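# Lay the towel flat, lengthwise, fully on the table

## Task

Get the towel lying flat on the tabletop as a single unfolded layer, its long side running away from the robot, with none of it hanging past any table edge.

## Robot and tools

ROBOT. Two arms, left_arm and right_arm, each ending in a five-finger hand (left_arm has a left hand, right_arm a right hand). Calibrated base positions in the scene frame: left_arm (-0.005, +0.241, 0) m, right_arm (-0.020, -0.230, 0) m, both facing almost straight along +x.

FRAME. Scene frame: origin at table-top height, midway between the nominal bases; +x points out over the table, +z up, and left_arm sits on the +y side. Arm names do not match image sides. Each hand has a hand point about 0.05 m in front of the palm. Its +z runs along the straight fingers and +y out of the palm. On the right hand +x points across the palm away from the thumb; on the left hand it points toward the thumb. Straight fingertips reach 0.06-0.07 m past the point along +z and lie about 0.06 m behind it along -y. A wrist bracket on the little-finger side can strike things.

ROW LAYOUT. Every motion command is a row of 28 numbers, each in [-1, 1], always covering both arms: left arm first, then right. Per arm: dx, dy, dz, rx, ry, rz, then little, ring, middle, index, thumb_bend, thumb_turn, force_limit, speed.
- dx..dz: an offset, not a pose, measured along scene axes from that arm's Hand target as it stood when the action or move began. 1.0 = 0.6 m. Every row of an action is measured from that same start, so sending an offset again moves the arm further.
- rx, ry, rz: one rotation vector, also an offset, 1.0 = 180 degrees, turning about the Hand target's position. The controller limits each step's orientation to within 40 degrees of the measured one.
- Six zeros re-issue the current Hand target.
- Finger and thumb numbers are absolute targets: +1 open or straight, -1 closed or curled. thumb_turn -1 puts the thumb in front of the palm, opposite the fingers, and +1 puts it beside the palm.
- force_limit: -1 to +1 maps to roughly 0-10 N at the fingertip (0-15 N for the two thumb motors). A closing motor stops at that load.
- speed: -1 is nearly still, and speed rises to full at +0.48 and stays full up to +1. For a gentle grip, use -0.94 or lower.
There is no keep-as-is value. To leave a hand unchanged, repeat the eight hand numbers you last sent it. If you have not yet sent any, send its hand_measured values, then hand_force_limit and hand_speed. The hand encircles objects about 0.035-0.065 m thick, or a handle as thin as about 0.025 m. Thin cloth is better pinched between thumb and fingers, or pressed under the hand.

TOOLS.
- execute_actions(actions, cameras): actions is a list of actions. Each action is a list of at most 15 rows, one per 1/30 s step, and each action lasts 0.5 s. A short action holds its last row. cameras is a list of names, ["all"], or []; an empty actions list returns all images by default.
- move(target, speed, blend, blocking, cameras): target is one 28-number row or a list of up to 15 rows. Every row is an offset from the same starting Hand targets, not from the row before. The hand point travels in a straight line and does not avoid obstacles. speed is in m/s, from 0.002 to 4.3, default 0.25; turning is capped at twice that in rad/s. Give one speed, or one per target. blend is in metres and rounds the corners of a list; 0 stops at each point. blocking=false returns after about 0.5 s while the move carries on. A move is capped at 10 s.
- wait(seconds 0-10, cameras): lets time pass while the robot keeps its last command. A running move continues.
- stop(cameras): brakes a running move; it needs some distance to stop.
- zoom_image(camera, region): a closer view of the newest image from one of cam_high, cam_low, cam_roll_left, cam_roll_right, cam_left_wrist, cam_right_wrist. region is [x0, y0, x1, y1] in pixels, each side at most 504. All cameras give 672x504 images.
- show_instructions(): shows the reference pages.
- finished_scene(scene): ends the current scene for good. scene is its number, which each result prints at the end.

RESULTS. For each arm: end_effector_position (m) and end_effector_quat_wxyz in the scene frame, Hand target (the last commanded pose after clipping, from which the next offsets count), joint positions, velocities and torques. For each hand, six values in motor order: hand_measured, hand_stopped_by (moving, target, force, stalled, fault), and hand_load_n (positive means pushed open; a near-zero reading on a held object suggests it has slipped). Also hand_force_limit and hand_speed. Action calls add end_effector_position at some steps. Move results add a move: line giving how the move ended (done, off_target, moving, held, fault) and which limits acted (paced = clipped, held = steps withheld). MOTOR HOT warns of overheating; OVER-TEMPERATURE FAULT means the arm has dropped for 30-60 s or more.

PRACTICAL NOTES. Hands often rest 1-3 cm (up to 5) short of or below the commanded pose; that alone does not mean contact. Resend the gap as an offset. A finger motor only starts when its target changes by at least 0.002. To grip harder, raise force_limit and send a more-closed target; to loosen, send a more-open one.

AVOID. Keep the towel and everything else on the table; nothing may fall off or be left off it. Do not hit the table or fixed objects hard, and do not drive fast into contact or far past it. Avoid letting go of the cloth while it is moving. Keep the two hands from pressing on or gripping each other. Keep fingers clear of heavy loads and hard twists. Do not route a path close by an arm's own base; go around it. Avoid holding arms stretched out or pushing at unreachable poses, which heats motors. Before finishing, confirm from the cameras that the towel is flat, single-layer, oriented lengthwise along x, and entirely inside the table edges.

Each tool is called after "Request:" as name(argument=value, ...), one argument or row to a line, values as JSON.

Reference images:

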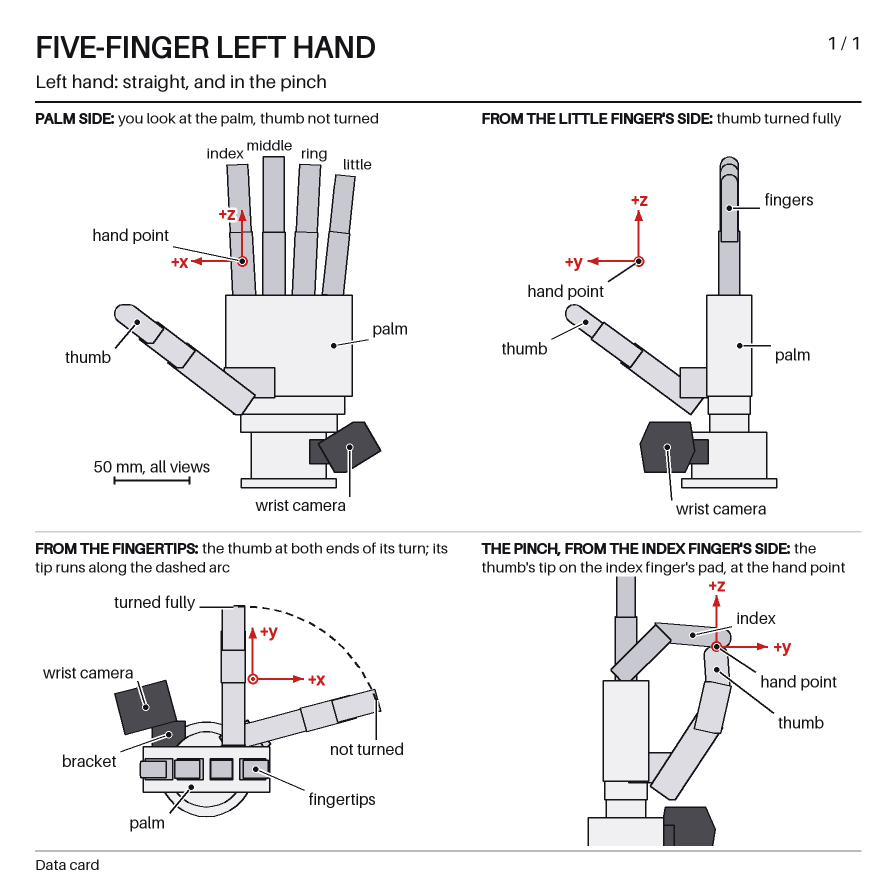

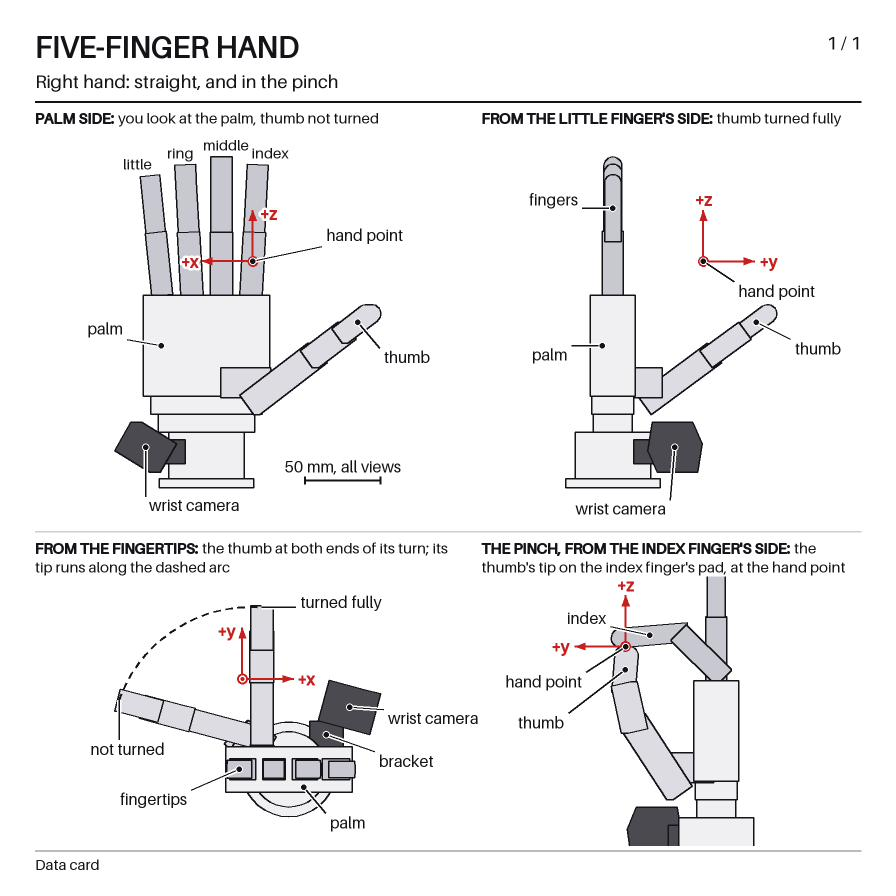

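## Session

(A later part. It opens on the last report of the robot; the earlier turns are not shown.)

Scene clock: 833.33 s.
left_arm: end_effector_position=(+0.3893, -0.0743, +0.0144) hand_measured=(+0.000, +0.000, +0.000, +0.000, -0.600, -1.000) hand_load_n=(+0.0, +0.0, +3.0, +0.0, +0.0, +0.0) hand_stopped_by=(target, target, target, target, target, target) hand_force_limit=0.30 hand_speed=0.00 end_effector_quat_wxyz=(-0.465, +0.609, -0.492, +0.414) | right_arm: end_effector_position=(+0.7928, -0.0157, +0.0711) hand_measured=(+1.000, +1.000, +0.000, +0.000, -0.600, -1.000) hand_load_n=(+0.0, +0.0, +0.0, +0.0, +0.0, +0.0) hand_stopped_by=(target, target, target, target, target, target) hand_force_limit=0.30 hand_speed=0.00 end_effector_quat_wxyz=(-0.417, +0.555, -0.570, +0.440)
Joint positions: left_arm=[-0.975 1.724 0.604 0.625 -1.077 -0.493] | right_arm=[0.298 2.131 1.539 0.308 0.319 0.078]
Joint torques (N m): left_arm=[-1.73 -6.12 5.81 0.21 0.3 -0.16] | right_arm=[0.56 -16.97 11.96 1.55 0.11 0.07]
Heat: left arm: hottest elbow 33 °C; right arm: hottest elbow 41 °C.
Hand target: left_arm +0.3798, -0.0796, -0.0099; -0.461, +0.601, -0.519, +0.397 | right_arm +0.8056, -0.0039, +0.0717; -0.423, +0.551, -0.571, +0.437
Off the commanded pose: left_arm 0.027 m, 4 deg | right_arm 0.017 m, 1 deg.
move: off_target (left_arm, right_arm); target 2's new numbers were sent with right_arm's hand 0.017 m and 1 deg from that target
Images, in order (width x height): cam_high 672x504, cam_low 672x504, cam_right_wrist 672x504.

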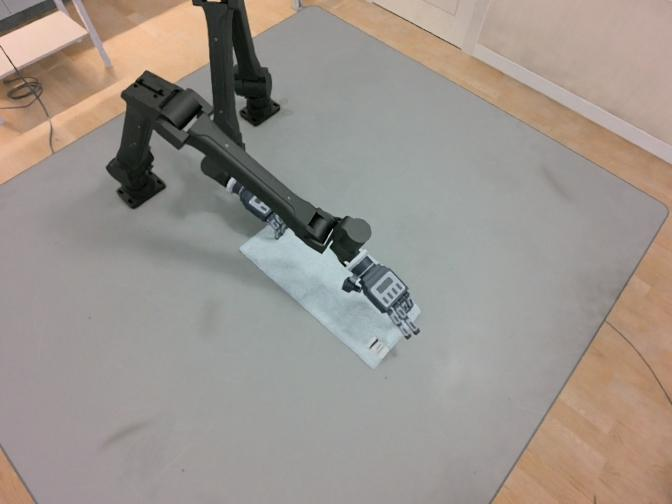

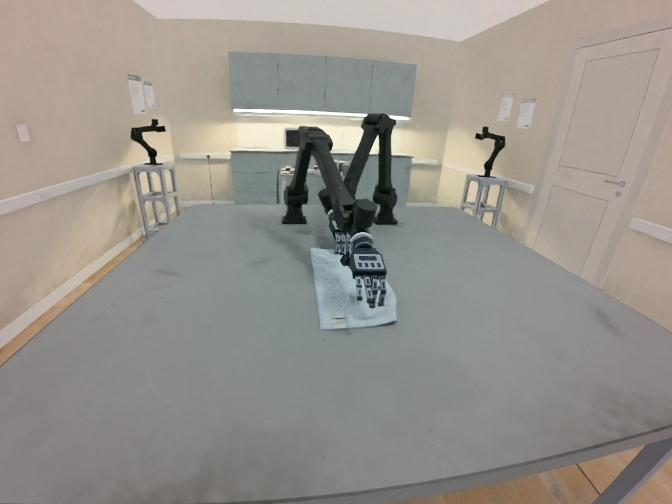

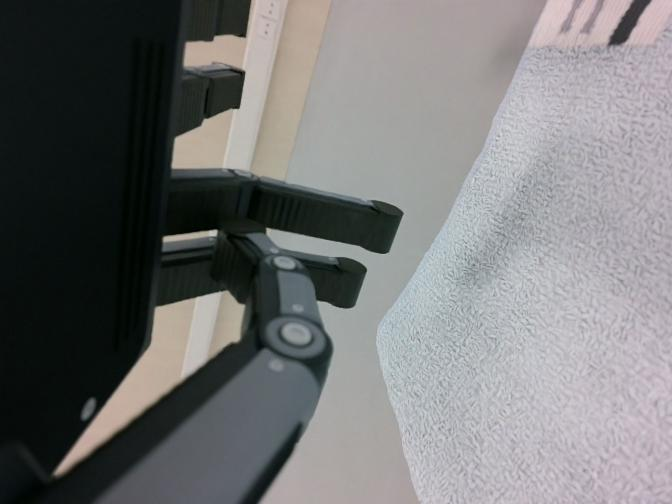

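Request:
move(
  target=[0,0,0,0,0,0,0,0,0,0,-0.6,-1,0.3,0, 0.005,0.015,-0.12,0,0,0,1,1,0,0,-0.6,-1,0.3,0],
  speed=0.08,
  cameras=["cam_right_wrist","cam_low"],
)

Request:
zoom_image(
  camera="cam_low",
  region=[260, 220, 440, 350],
)

Scene clock: 841.40 s.
left_arm: end_effector_position=(+0.3893, -0.0743, +0.0144) hand_measured=(+0.000, +0.000, +0.000, +0.000, -0.600, -1.000) hand_load_n=(+0.5, +0.0, +3.5, +0.0, +0.0, +0.0) hand_stopped_by=(target, target, target, target, target, target) hand_force_limit=0.30 hand_speed=0.00 end_effector_quat_wxyz=(-0.465, +0.609, -0.491, +0.414) | right_arm: end_effector_position=(+0.8007, -0.0091, +0.0316) hand_measured=(+1.000, +1.000, +0.000, +0.000, -0.600, -1.000) hand_load_n=(-0.5, +0.0, -2.5, +0.0, +0.0, +0.0) hand_stopped_by=(target, target, target, target, target, target) hand_force_limit=0.30 hand_speed=0.00 end_effector_quat_wxyz=(-0.424, +0.546, -0.568, +0.447)
Joint positions: left_arm=[-0.975 1.724 0.604 0.625 -1.077 -0.493] | right_arm=[0.306 2.215 1.549 0.408 0.333 0.08]
Joint torques (N m): left_arm=[-1.73 -6.12 5.78 0.2 0.3 -0.16] | right_arm=[0.73 -14.8 10.51 2.51 -0.02 0.08]
Heat: left arm: hottest elbow 33 °C; right arm: hottest elbow 41 °C.
Hand target: left_arm +0.3798, -0.0796, -0.0099; -0.461, +0.601, -0.519, +0.397 | right_arm +0.8086, +0.0052, -0.0001; -0.423, +0.551, -0.571, +0.437
Off the commanded pose: left_arm 0.027 m, 4 deg | right_arm 0.036 m, 1 deg.
move: off_target (left_arm, right_arm)
Images, in order (width x height): cam_low 672x504, cam_right_wrist 672x504.

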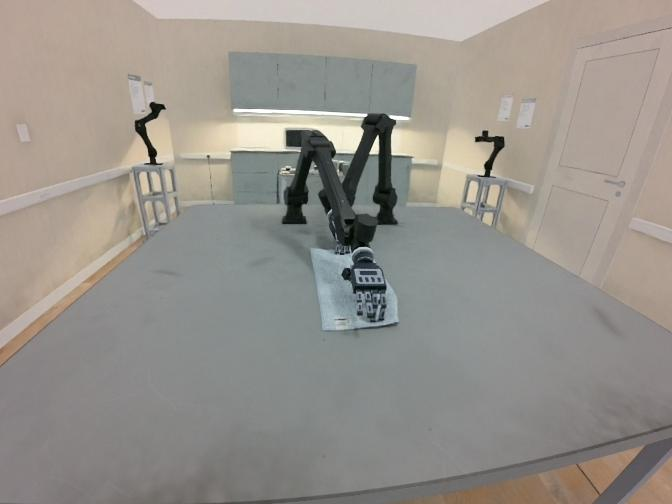

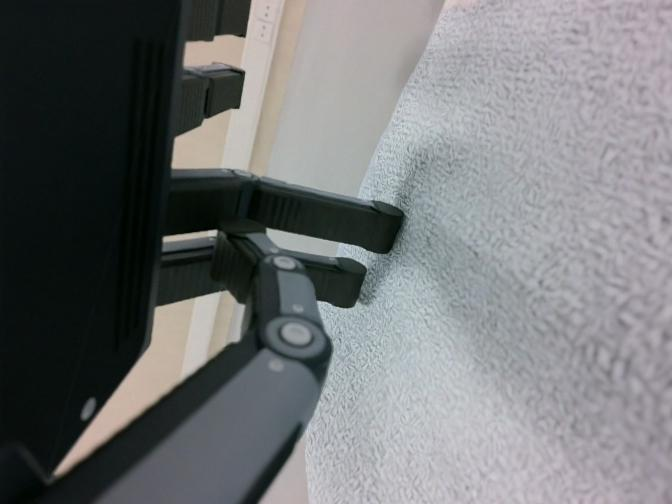

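Scaled by 2.800.

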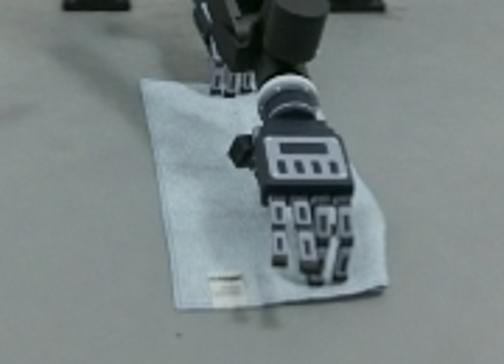

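Request:
move(
  target=[0,0,0,0,0,0,0,0,0,0,-0.6,-1,0.3,0, 0.01,0.1,0,0,0,0,1,1,0,0,-0.6,-1,0.3,0],
  speed=0.06,
  cameras=["cam_low","cam_high"],
)

Request:
zoom_image(
  camera="cam_low",
  region=[260, 220, 440, 350],
)

Scene clock: 847.30 s.
left_arm: end_effector_position=(+0.3893, -0.0744, +0.0145) hand_measured=(+0.000, +0.000, +0.000, +0.000, -0.600, -1.000) hand_load_n=(+0.0, +0.0, +3.5, +0.0, +0.0, +0.0) hand_stopped_by=(target, target, target, target, target, target) hand_force_limit=0.30 hand_speed=0.00 end_effector_quat_wxyz=(-0.464, +0.609, -0.491, +0.414) | right_arm: end_effector_position=(+0.8110, +0.0481, +0.0327) hand_measured=(+1.000, +1.000, +0.000, +0.000, -0.600, -1.000) hand_load_n=(+0.0, -0.5, -1.5, +0.0, +0.0, +0.0) hand_stopped_by=(target, target, target, target, target, target) hand_force_limit=0.30 hand_speed=0.00 end_effector_quat_wxyz=(-0.429, +0.541, -0.565, +0.452)
Joint positions: left_arm=[-0.975 1.724 0.604 0.625 -1.077 -0.494] | right_arm=[0.381 2.276 1.658 0.372 0.41 0.097]
Joint torques (N m): left_arm=[-1.79 -6.12 5.81 0.2 0.29 -0.16] | right_arm=[1.03 -16.38 11.03 1.2 -0.07 0.13]
Heat: left arm: hottest elbow 33 °C; right arm: hottest elbow 42 °C.
Hand target: left_arm +0.3798, -0.0796, -0.0099; -0.461, +0.601, -0.519, +0.397 | right_arm +0.8148, +0.0651, +0.0001; -0.424, +0.551, -0.571, +0.437
Off the commanded pose: left_arm 0.027 m, 4 deg | right_arm 0.037 m, 2 deg.
move: off_target (left_arm, right_arm)
Images, in order (width x height): cam_high 672x504, cam_low 672x504.

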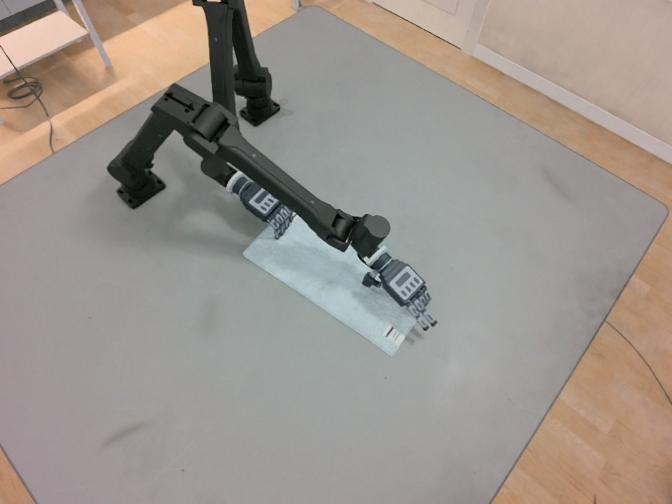

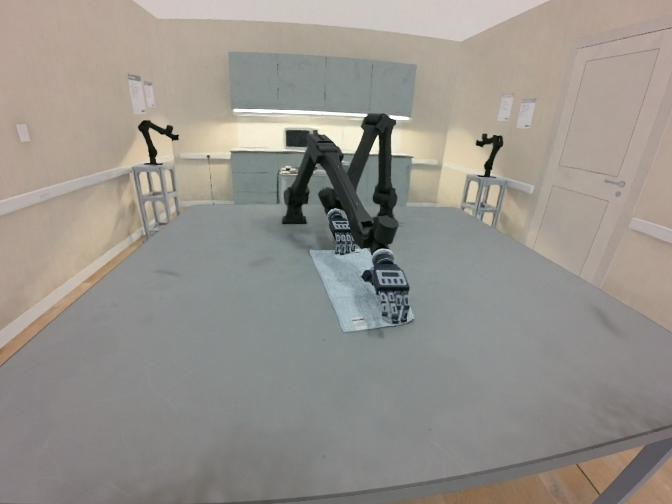

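Scaled by 2.800.

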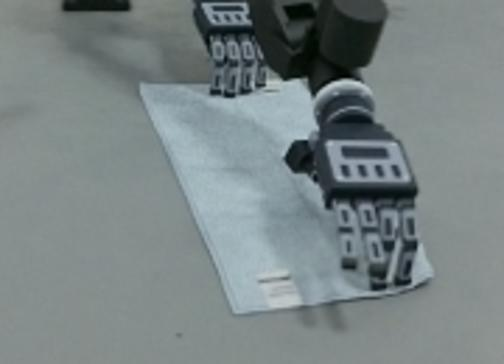

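Request:
move(
  target=[
    [0,0,0,0,0,0,0,0,0,0,-0.6,-1,0.3,0, 0,0,0.12,0,0,0,1,1,0,0,-0.6,-1,0.3,0],
    [0,0,0.133,0,0,0,0,0,0,0,-0.6,-1,0.3,0, 0,-0.225,0.12,0,0,0,1,1,0,0,-0.6,-1,0.3,0],
    [0.034,0.3,0.133,0,0,-0.06,0,0,0,0,-0.6,-1,0.3,0, 0,-0.225,0.12,0,0,0,1,1,0,0,-0.6,-1,0.3,0],
  ],
  speed=0.12,
  cameras=["cam_low","cam_high","cam_right_wrist"],
)

Request:
zoom_image(
  camera="cam_high",
  region=[230, 190, 440, 380],
)

Scene clock: 864.33 s.
left_arm: end_effector_position=(+0.3990, +0.0974, +0.0640) hand_measured=(+0.000, +0.000, +0.000, +0.000, -0.600, -1.000) hand_load_n=(+0.0, +0.0, +0.0, +0.0, +0.0, +0.0) hand_stopped_by=(target, target, target, target, target, target) hand_force_limit=0.30 hand_speed=0.00 end_effector_quat_wxyz=(-0.415, +0.553, -0.579, +0.432) | right_arm: end_effector_position=(+0.8137, -0.0650, +0.0554) hand_measured=(+1.000, +1.000, +0.000, +0.000, -0.600, -1.000) hand_load_n=(+0.0, +0.0, -0.5, +0.0, +0.0, +0.0) hand_stopped_by=(target, target, target, target, target, target) hand_force_limit=0.30 hand_speed=0.00 end_effector_quat_wxyz=(-0.416, +0.556, -0.579, +0.427)
Joint positions: left_arm=[-0.43 1.255 0.297 0.651 -0.36 -0.109] | right_arm=[0.214 2.17 1.575 0.294 0.229 0.077]
Joint torques (N m): left_arm=[0.5 -5.3 6.42 2.45 0.03 0.01] | right_arm=[-0.38 -20.95 6.98 3.03 -0.04 -0.22]
Heat: left arm: hottest elbow 33 °C; right arm: hottest elbow 42 °C.
Hand target: left_arm +0.4002, +0.1003, +0.0700; -0.421, +0.549, -0.573, +0.438 | right_arm +0.8147, -0.0696, +0.0719; -0.423, +0.551, -0.571, +0.437
Off the commanded pose: left_arm 0.007 m, 1 deg | right_arm 0.017 m, 2 deg.
move: off_target (right_arm)
Images, in order (width x height): cam_high 672x504, cam_low 672x504, cam_right_wrist 672x504.

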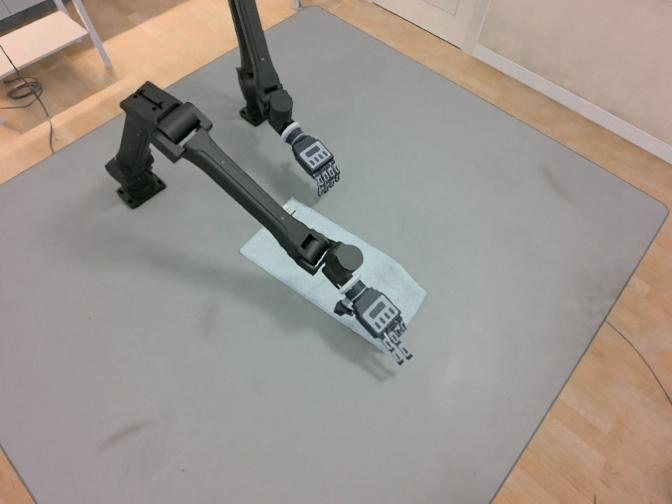

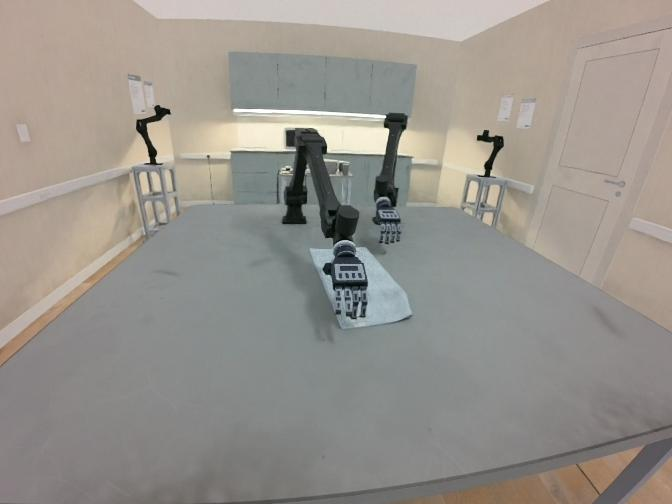

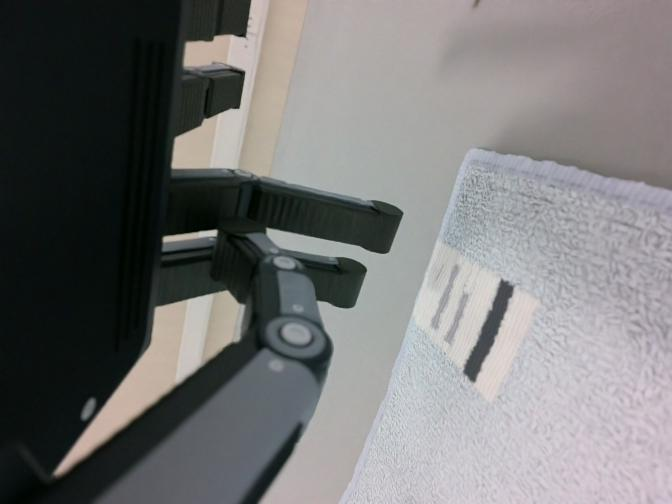

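Scaled by 2.400.

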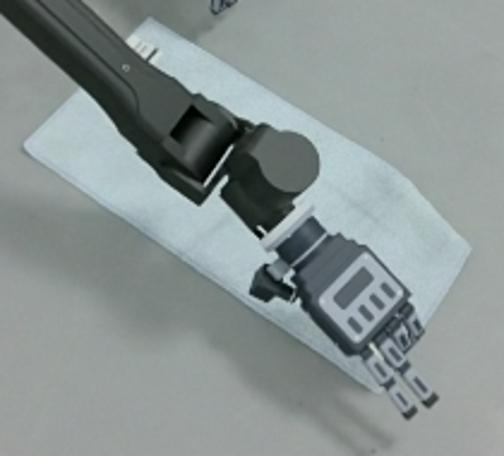

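Request:
move(
  target=[
    [0,0,0,0,0,0,0,0,0,0,-0.6,-1,0.3,0, -0.033,-0.042,0,0,0,0,1,1,0,0,-0.6,-1,0.3,0],
    [0.45,0,0.033,0,0,0,1,1,0,0,-0.6,-1,0.3,0, -0.033,-0.042,-0.12,0,0,0,1,1,0,0,-0.6,-1,0.3,0],
    [0.64,-0.09,0.033,0,0,0,1,1,0,0,-0.6,-1,0.3,0, -0.033,-0.042,-0.12,0,0,0,1,1,0,0,-0.6,-1,0.3,0],
  ],
  speed=0.14,
  cameras=["cam_low","cam_high","cam_left_wrist","cam_right_wrist"],
)

Scene clock: 883.37 s.
left_arm: end_effector_position=(+0.7726, +0.0542, +0.0959) hand_measured=(+1.000, +1.000, +0.000, +0.000, -0.600, -1.000) hand_load_n=(+0.0, +0.0, +0.0, +0.0, +0.0, +0.0) hand_stopped_by=(target, target, target, target, target, target) hand_force_limit=0.30 hand_speed=0.00 end_effector_quat_wxyz=(-0.424, +0.548, -0.572, +0.439) | right_arm: end_effector_position=(+0.7988, -0.0883, +0.0333) hand_measured=(+1.000, +1.000, +0.000, +0.000, -0.600, -1.000) hand_load_n=(+0.0, +0.0, -0.5, +0.0, +0.0, +0.0) hand_stopped_by=(target, target, target, target, target, target) hand_force_limit=0.30 hand_speed=0.00 end_effector_quat_wxyz=(-0.437, +0.541, -0.568, +0.440)
Joint positions: left_arm=[-0.253 2.005 1.384 0.358 -0.197 -0.048] | right_arm=[0.184 2.173 1.458 0.479 0.198 0.068]
Joint torques (N m): left_arm=[-0.79 -13.33 12.71 1.22 -0.13 -0.12] | right_arm=[-0.5 -16.15 6.5 2.92 -0.05 -0.22]
Heat: left arm: hottest elbow 33 °C; right arm: hottest elbow 42 °C.
Hand target: left_arm +0.7842, +0.0464, +0.0898; -0.421, +0.549, -0.573, +0.438 | right_arm +0.7950, -0.0949, +0.0001; -0.424, +0.551, -0.571, +0.437
Off the commanded pose: left_arm 0.015 m, 0 deg | right_arm 0.034 m, 2 deg.
move: off_target (left_arm, right_arm); target 2's new numbers were sent with left_arm's hand 0.015 m and 1 deg from that target
Images, in order (width x height): cam_high 672x504, cam_low 672x504, cam_left_wrist 672x504, cam_right_wrist 672x504.

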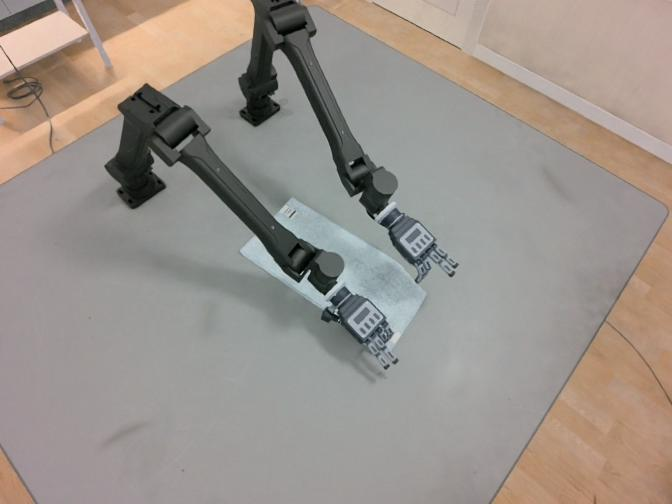

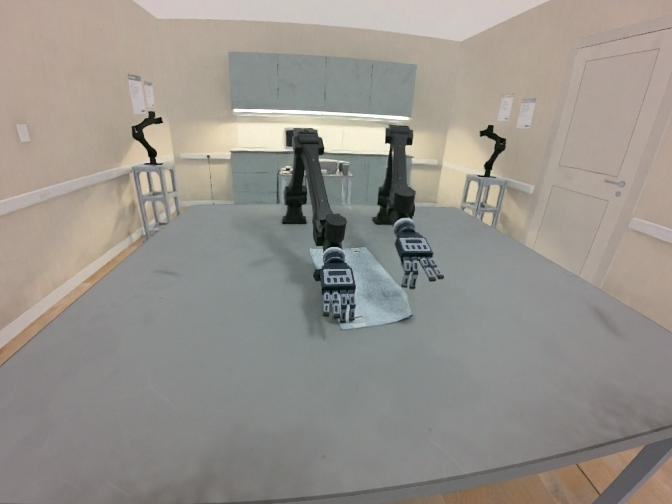

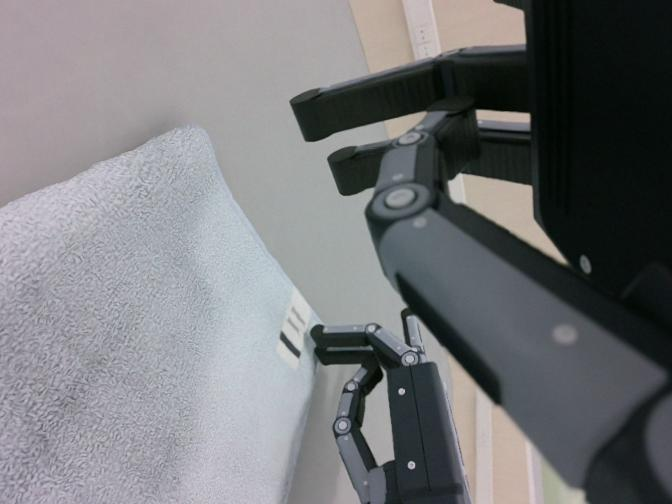

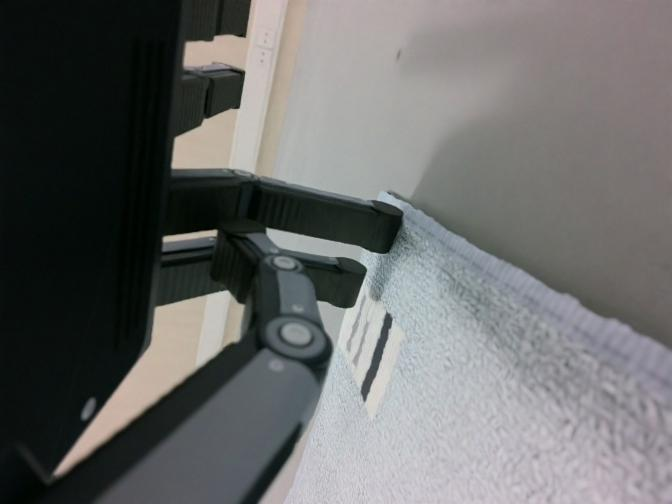

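Request:
move(
  target=[0,-0.015,-0.1,0,0,0,1,1,0,0,-0.6,-1,0.3,0, 0,0,0,0,0,0,1,1,0,0,-0.6,-1,0.3,0],
  speed=0.1,
  cameras=["cam_left_wrist"],
)

Scene clock: 893.83 s.
left_arm: end_effector_position=(+0.7742, +0.0463, +0.0333) hand_measured=(+1.000, +1.000, +0.000, +0.000, -0.600, -1.000) hand_load_n=(+0.0, +0.0, +0.0, +0.0, +0.0, +0.0) hand_stopped_by=(target, target, target, target, target, target) hand_force_limit=0.30 hand_speed=0.00 end_effector_quat_wxyz=(-0.420, +0.552, -0.579, +0.429) | right_arm: end_effector_position=(+0.7988, -0.0883, +0.0333) hand_measured=(+1.000, +1.000, +0.000, +0.000, -0.600, -1.000) hand_load_n=(+0.0, +0.0, -0.5, +0.0, +0.0, +0.0) hand_stopped_by=(target, target, target, target, target, target) hand_force_limit=0.30 hand_speed=0.00 end_effector_quat_wxyz=(-0.437, +0.541, -0.568, +0.440)
Joint positions: left_arm=[-0.265 2.11 1.384 0.437 -0.21 -0.049] | right_arm=[0.184 2.173 1.458 0.479 0.198 0.068]
Joint torques (N m): left_arm=[-0.91 -14.1 10.96 2.5 -0.14 -0.16] | right_arm=[-0.5 -16.15 6.5 2.92 -0.06 -0.22]
Heat: left arm: hottest elbow 35 °C; right arm: hottest elbow 41 °C.
Hand target: left_arm +0.7842, +0.0374, +0.0296; -0.421, +0.549, -0.573, +0.438 | right_arm +0.7950, -0.0949, +0.0001; -0.424, +0.551, -0.571, +0.437
Off the commanded pose: left_arm 0.014 m, 1 deg | right_arm 0.034 m, 2 deg.
move: off_target (left_arm, right_arm)
Images, in order (width x height): cam_left_wrist 672x504.

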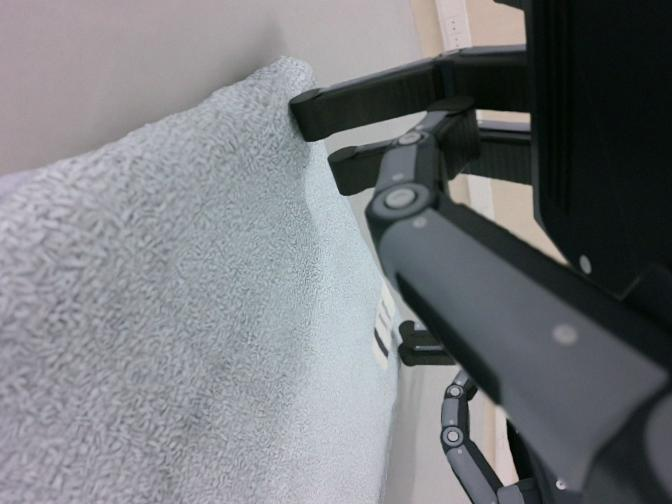

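Request:
move(
  target=[-0.008,-0.008,-0.067,0,0,0,1,1,0,0,-0.6,-1,0.3,0, 0,0,0,0,0,0,1,1,0,0,-0.6,-1,0.3,0],
  speed=0.08,
  cameras=["cam_left_wrist"],
)

Request:
move(
  target=[0.01,0.09,0,0,0,0,1,1,0,0,-0.6,-1,0.3,0, 0,-0.02,0,0,0,0,1,1,0,0,-0.6,-1,0.3,0],
  speed=0.05,
  cameras=["cam_left_wrist","cam_high","cam_low"],
)

Request:
zoom_image(
  camera="cam_low",
  region=[280, 220, 460, 350],
)

Scene clock: 902.37 s.
left_arm: end_effector_position=(+0.7805, +0.0413, +0.0226) hand_measured=(+1.000, +1.000, +0.000, +0.000, -0.600, -1.000) hand_load_n=(+0.0, +0.0, -0.5, +0.0, +0.0, +0.0) hand_stopped_by=(target, target, target, target, target, target) hand_force_limit=0.30 hand_speed=0.00 end_effector_quat_wxyz=(-0.432, +0.545, -0.565, +0.445) | right_arm: end_effector_position=(+0.7988, -0.0883, +0.0333) hand_measured=(+1.000, +1.000, +0.000, +0.000, -0.600, -1.000) hand_load_n=(-0.5, +0.0, +0.0, +0.0, +0.5, +0.0) hand_stopped_by=(target, target, target, target, target, target) hand_force_limit=0.30 hand_speed=0.00 end_effector_quat_wxyz=(-0.437, +0.541, -0.568, +0.440)
Joint positions: left_arm=[-0.271 2.153 1.384 0.53 -0.221 -0.051] | right_arm=[0.184 2.173 1.458 0.479 0.198 0.068]
Joint torques (N m): left_arm=[-1.14 -12.98 9.09 2.14 -0.06 -0.15] | right_arm=[-0.5 -16.15 6.49 2.92 -0.05 -0.22]
Heat: left arm: hottest elbow 35 °C; right arm: hottest elbow 41 °C.
Hand target: left_arm +0.7794, +0.0325, -0.0106; -0.421, +0.549, -0.573, +0.438 | right_arm +0.7950, -0.0949, +0.0001; -0.424, +0.551, -0.571, +0.437
Off the commanded pose: left_arm 0.034 m, 2 deg | right_arm 0.034 m, 2 deg.
move: off_target (left_arm, right_arm)
Images, in order (width x height): cam_left_wrist 672x504.

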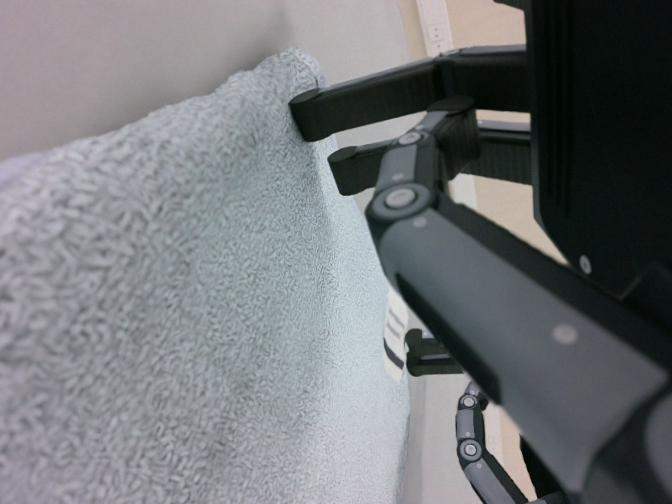

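Scene clock: 903.93 s.
left_arm: end_effector_position=(+0.7899, +0.0771, +0.0246) hand_measured=(+1.000, +1.000, +0.000, +0.000, -0.600, -1.000) hand_load_n=(+0.0, +0.0, +0.0, +0.0, +0.0, +0.0) hand_stopped_by=(target, target, target, target, target, target) hand_force_limit=0.30 hand_speed=0.00 end_effector_quat_wxyz=(-0.424, +0.544, -0.563, +0.455) | right_arm: end_effector_position=(+0.7988, -0.0913, +0.0326) hand_measured=(+1.000, +1.000, +0.000, +0.000, -0.600, -1.000) hand_load_n=(+0.0, -0.5, +0.0, +0.0, +0.0, +0.0) hand_stopped_by=(target, target, target, target, target, target) hand_force_limit=0.30 hand_speed=0.00 end_effector_quat_wxyz=(-0.441, +0.543, -0.565, +0.437)
Joint positions: left_arm=[-0.206 2.153 1.384 0.538 -0.139 -0.05] | right_arm=[0.176 2.174 1.455 0.485 0.179 0.067]
Joint torques (N m): left_arm=[0.62 -13.57 7.3 2.39 -0.01 0.04] | right_arm=[-1.2 -16.38 6.15 2.86 0.01 -0.25]
Heat: left arm: hottest elbow 35 °C; right arm: hottest elbow 41 °C.
Hand target: left_arm +0.7854, +0.0868, -0.0106; -0.421, +0.550, -0.573, +0.438 | right_arm +0.7949, -0.1071, -0.0002; -0.423, +0.551, -0.571, +0.437
Off the commanded pose: left_arm 0.037 m, 2 deg | right_arm 0.036 m, 2 deg.
move: off_target (left_arm, right_arm)
Images, in order (width x height): cam_high 672x504, cam_low 672x504, cam_left_wrist 672x504.

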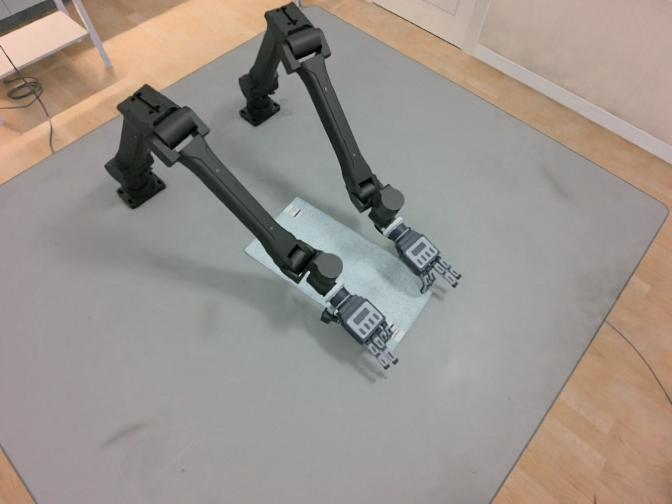

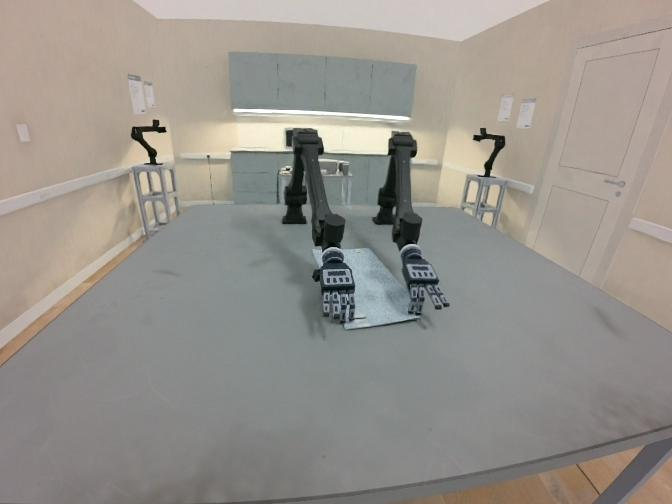

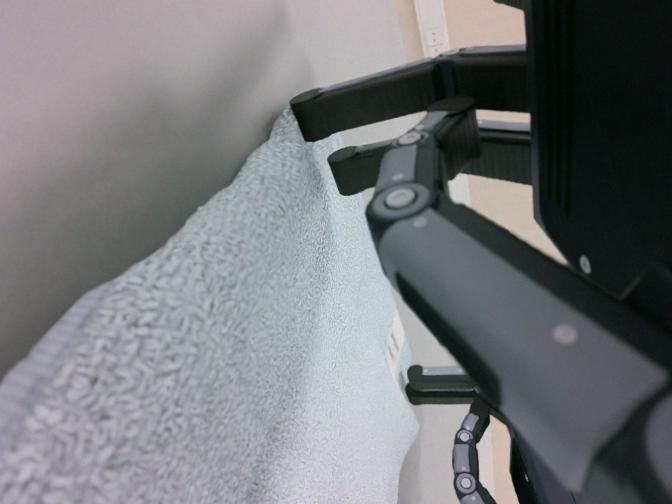

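Scaled by 2.800.

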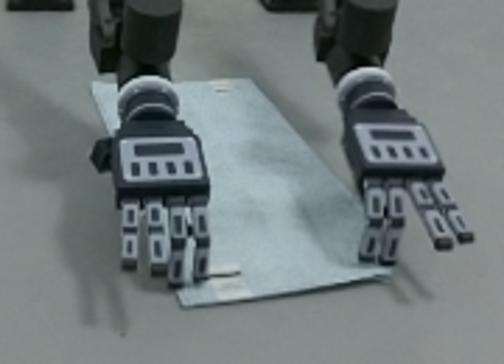

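Request:
move(
  target=[0.005,0.02,0,0,0,0,1,1,0,0,-0.6,-1,0.3,0, 0,-0.015,0,0,0,0,1,1,0,0,-0.6,-1,0.3,0],
  speed=0.05,
)

Request:
move(
  target=[
    [0,0,0.15,0,0,0,1,1,0,0,-0.6,-1,0.3,0, 0,0,0.15,0,0,0,1,1,0,0,-0.6,-1,0.3,0],
    [-0.2,0.15,0.25,0,0,0,1,1,0,0,-0.6,-1,0.3,0, -0.2,-0.2,0.25,0,0,0,1,1,0,0,-0.6,-1,0.3,0],
  ],
  speed=0.14,
  cameras=["cam_left_wrist","cam_high","cam_low"],
)

Request:
zoom_image(
  camera="cam_high",
  region=[230, 180, 450, 380],
)

Request:
zoom_image(
  camera="cam_low",
  region=[280, 220, 460, 350],
)

Scene clock: 918.83 s.
left_arm: end_effector_position=(+0.7912, +0.0916, +0.0190) hand_measured=(+1.000, +1.000, +0.000, +0.000, -0.600, -1.000) hand_load_n=(+0.0, -0.5, +0.0, +0.0, +0.0, +0.0) hand_stopped_by=(target, target, target, target, target, target) hand_force_limit=0.30 hand_speed=0.00 end_effector_quat_wxyz=(-0.424, +0.545, -0.565, +0.451) | right_arm: end_effector_position=(+0.7986, -0.1046, +0.0295) hand_measured=(+1.000, +1.000, +0.000, +0.000, -0.600, -1.000) hand_load_n=(+0.0, +0.0, +0.0, +0.0, +0.0, +0.0) hand_stopped_by=(target, target, target, target, target, target) hand_force_limit=0.30 hand_speed=0.00 end_effector_quat_wxyz=(-0.439, +0.543, -0.566, +0.438)
Joint positions: left_arm=[-0.184 2.159 1.382 0.54 -0.122 -0.043] | right_arm=[0.157 2.174 1.447 0.49 0.165 0.061]
Joint torques (N m): left_arm=[0.44 -13.98 7.75 2.29 0.05 0.01] | right_arm=[-0.91 -16.5 6.35 2.8 0.02 -0.24]
Heat: left arm: hottest elbow 35 °C; right arm: hottest elbow 40 °C.
Hand target: left_arm +0.7883, +0.0985, -0.0107; -0.421, +0.549, -0.573, +0.438 | right_arm +0.7949, -0.1160, -0.0001; -0.423, +0.551, -0.571, +0.437
Off the commanded pose: left_arm 0.031 m, 2 deg | right_arm 0.032 m, 2 deg.
move: off_target (left_arm, right_arm)

Scene clock: 922.07 s.
left_arm: end_effector_position=(+0.6709, +0.1855, +0.1383) hand_measured=(+1.000, +1.000, +0.000, +0.000, -0.600, -1.000) hand_load_n=(+0.0, +0.0, +0.0, +0.0, +0.0, +0.0) hand_stopped_by=(target, target, target, target, target, target) hand_force_limit=0.30 hand_speed=0.00 end_effector_quat_wxyz=(-0.419, +0.551, -0.572, +0.440) | right_arm: end_effector_position=(+0.6781, -0.2311, +0.1453) hand_measured=(+1.000, +1.000, +0.000, +0.000, -0.600, -1.000) hand_load_n=(+0.0, +0.0, +0.0, +0.0, +0.0, +0.0) hand_stopped_by=(target, target, target, target, target, target) hand_force_limit=0.30 hand_speed=0.00 end_effector_quat_wxyz=(-0.425, +0.551, -0.575, +0.431)
Joint positions: left_arm=[-0.044 1.683 1.027 0.392 0.01 -0.004] | right_arm=[-0.045 1.716 1.1 0.344 -0.023 0.008]
Joint torques (N m): left_arm=[0.15 -12.28 8.36 1.76 0.12 -0.01] | right_arm=[-0.5 -14.56 6.98 2.39 -0.1 -0.23]
Heat: left arm: hottest elbow 35 °C; right arm: hottest elbow 40 °C.
Hand target: left_arm +0.6684, +0.1887, +0.1394; -0.421, +0.549, -0.573, +0.438 | right_arm +0.6749, -0.2359, +0.1498; -0.423, +0.551, -0.571, +0.437
Off the commanded pose: left_arm 0.004 m, 0 deg | right_arm 0.007 m, 1 deg.
move: done
Images, in order (width x height): cam_high 672x504, cam_low 672x504, cam_left_wrist 672x504.

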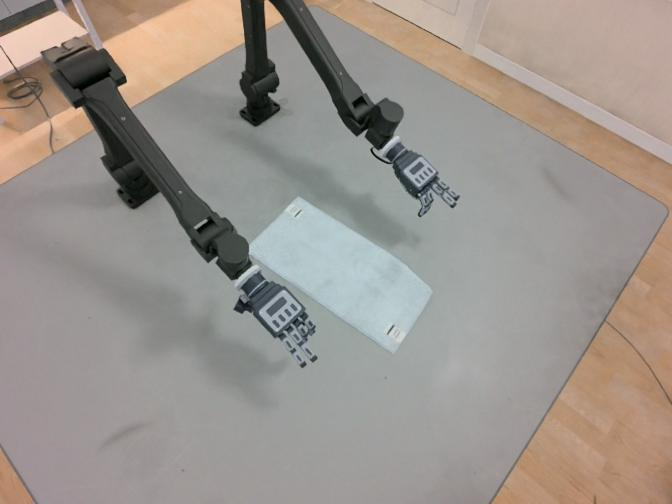

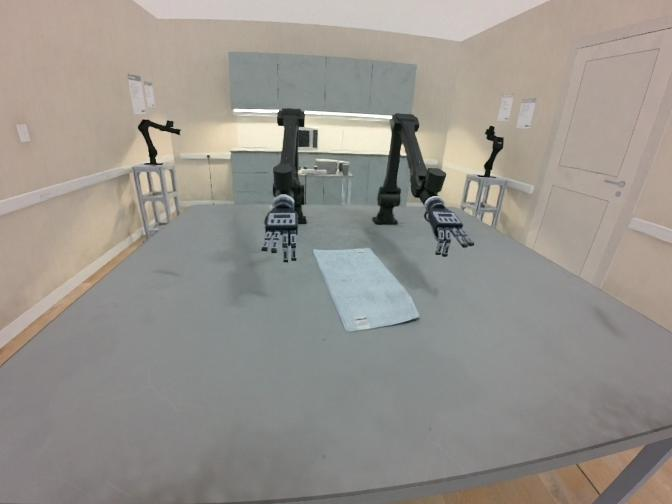

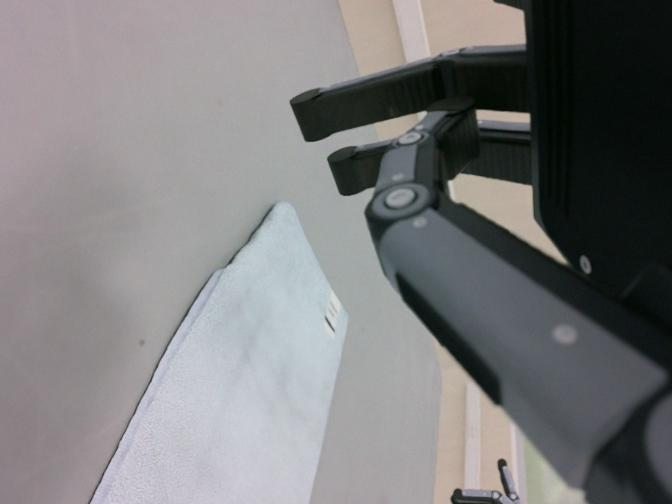

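Scaled by 2.291.

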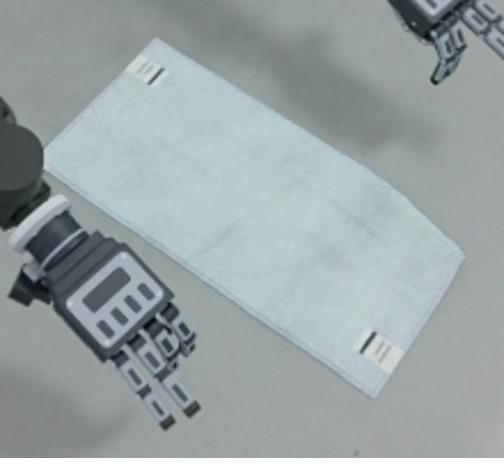

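Scaled by 2.800.

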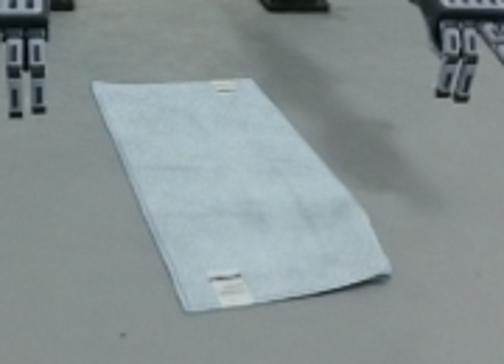

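Request:
zoom_image(
  camera="cam_left_wrist",
  region=[130, 170, 400, 400],
)

Request:
zoom_image(
  camera="cam_high",
  region=[370, 240, 450, 310],
)

Scaled by 1.867.

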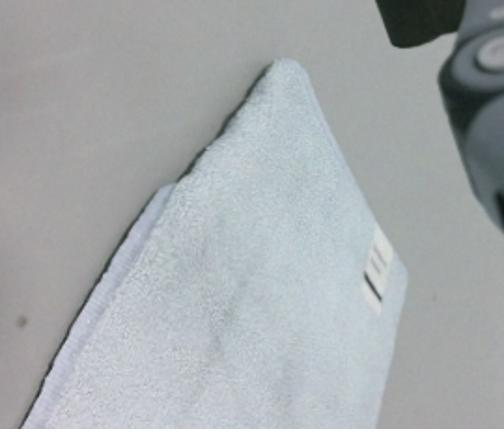

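Scaled by 6.300.

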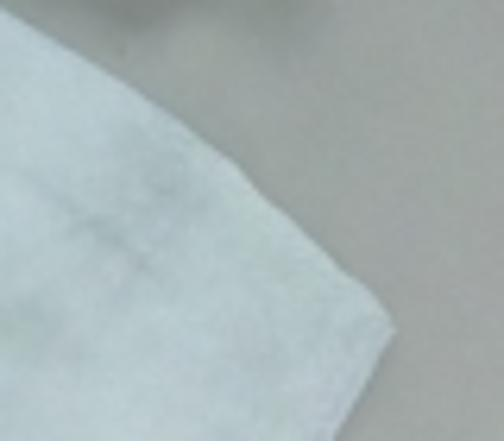

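Request:
move(
  target=[
    [0.308,-0.253,-0.05,0,0,0,1,1,0.2,0.2,0.22,-1,0.3,0, 0,0,0,0,0,0,1,1,0,0,-0.6,-1,0.3,0],
    [0.308,-0.253,-0.132,0,0,0,1,1,0.2,0.2,0.22,-1,0.3,0, 0,0,0,0,0,0,1,1,0,0,-0.6,-1,0.3,0],
  ],
  speed=0.14,
  cameras=["cam_left_wrist"],
)

Scene clock: 963.27 s.
left_arm: end_effector_position=(+0.8463, +0.0412, +0.0714) hand_measured=(+1.000, +1.000, +0.200, +0.200, +0.220, -1.000) hand_load_n=(+0.0, +0.0, +0.0, -0.5, +0.0, +0.0) hand_stopped_by=(target, target, target, target, target, target) hand_force_limit=0.30 hand_speed=0.00 end_effector_quat_wxyz=(-0.421, +0.549, -0.577, +0.434) | right_arm: end_effector_position=(+0.6781, -0.2311, +0.1453) hand_measured=(+1.000, +1.000, +0.000, +0.000, -0.600, -1.000) hand_load_n=(+0.0, +0.0, +0.0, +0.0, +0.0, +0.0) hand_stopped_by=(target, target, target, target, target, target) hand_force_limit=0.30 hand_speed=0.00 end_effector_quat_wxyz=(-0.425, +0.551, -0.575, +0.431)
Joint positions: left_arm=[-0.245 2.204 1.672 0.255 -0.187 -0.042] | right_arm=[-0.045 1.716 1.1 0.344 -0.023 0.008]
Joint torques (N m): left_arm=[-0.5 -15.85 10.96 2.52 -0.13 -0.16] | right_arm=[-0.5 -14.62 6.98 2.4 -0.09 -0.22]
Heat: left arm: hottest elbow 35 °C; right arm: hottest elbow 40 °C.
Hand target: left_arm +0.8531, +0.0366, +0.0602; -0.421, +0.549, -0.573, +0.438 | right_arm +0.6749, -0.2359, +0.1498; -0.423, +0.551, -0.571, +0.437
Off the commanded pose: left_arm 0.014 m, 1 deg | right_arm 0.007 m, 1 deg.
move: off_target (left_arm)
Images, in order (width x height): cam_left_wrist 672x504.

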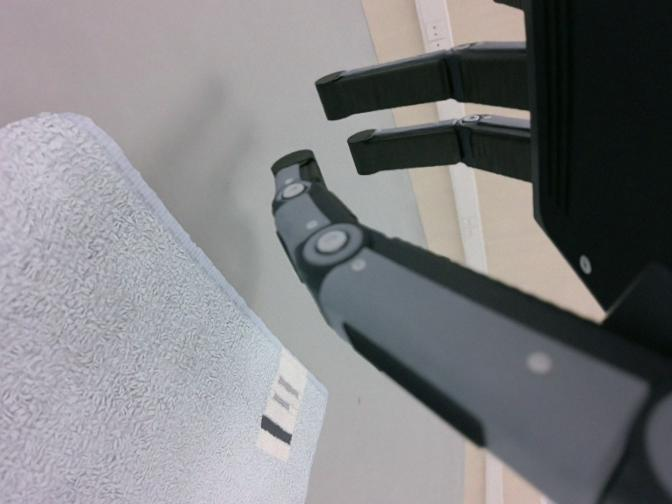

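Request:
move(
  target=[-0.047,0.06,-0.035,0,0,0,1,1,0.2,0.2,0.22,-1,0.3,0, 0,0,0,0,0,0,1,1,0,0,-0.6,-1,0.3,0],
  speed=0.1,
  cameras=["cam_left_wrist","cam_high"],
)

Scene clock: 989.07 s.
left_arm: end_effector_position=(+0.8231, +0.0723, +0.0271) hand_measured=(+1.000, +1.000, +0.200, +0.200, +0.220, -1.000) hand_load_n=(+0.0, +0.0, +0.0, +0.0, +0.0, +0.0) hand_stopped_by=(target, target, target, target, target, target) hand_force_limit=0.30 hand_speed=0.00 end_effector_quat_wxyz=(-0.415, +0.555, -0.579, +0.430) | right_arm: end_effector_position=(+0.6781, -0.2311, +0.1453) hand_measured=(+1.000, +1.000, +0.000, +0.000, -0.600, -1.000) hand_load_n=(+0.0, +0.0, +0.0, +0.0, +0.0, +0.0) hand_stopped_by=(target, target, target, target, target, target) hand_force_limit=0.30 hand_speed=0.00 end_effector_quat_wxyz=(-0.425, +0.551, -0.575, +0.431)
Joint positions: left_arm=[-0.207 2.204 1.546 0.363 -0.151 -0.042] | right_arm=[-0.045 1.716 1.1 0.344 -0.023 0.008]
Joint torques (N m): left_arm=[-0.03 -18.26 8.34 2.56 0.07 -0.05] | right_arm=[-0.44 -14.62 6.98 2.4 -0.1 -0.22]
Heat: left arm: hottest elbow 35 °C; right arm: hottest elbow 39 °C.
Hand target: left_arm +0.8249, +0.0727, +0.0391; -0.421, +0.550, -0.573, +0.438 | right_arm +0.6749, -0.2359, +0.1498; -0.423, +0.551, -0.571, +0.437
Off the commanded pose: left_arm 0.012 m, 2 deg | right_arm 0.007 m, 1 deg.
move: off_target (left_arm)
Images, in order (width x height): cam_high 672x504, cam_left_wrist 672x504.

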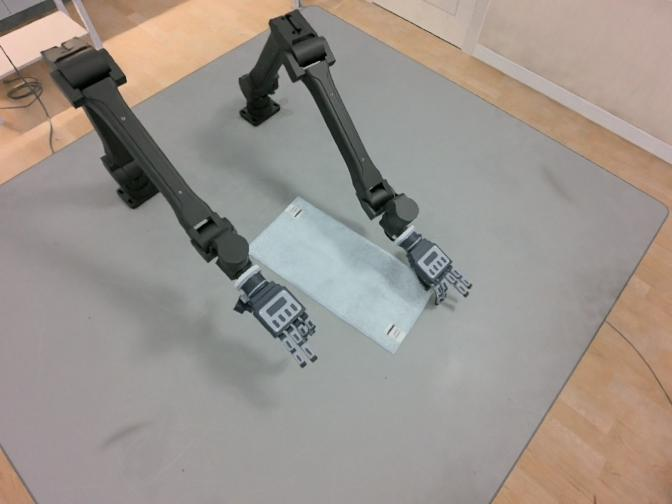

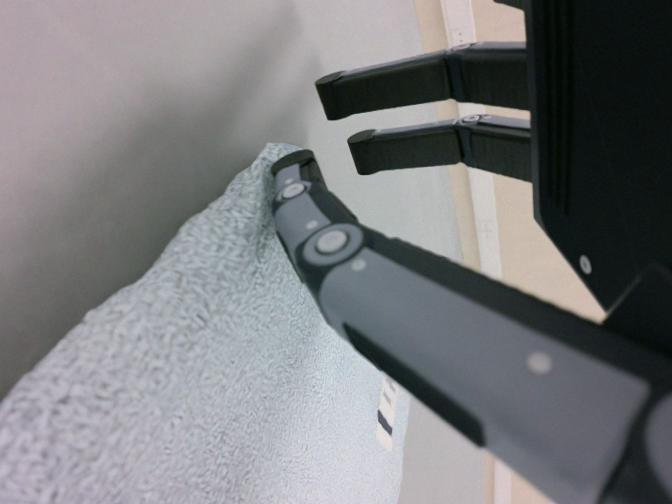

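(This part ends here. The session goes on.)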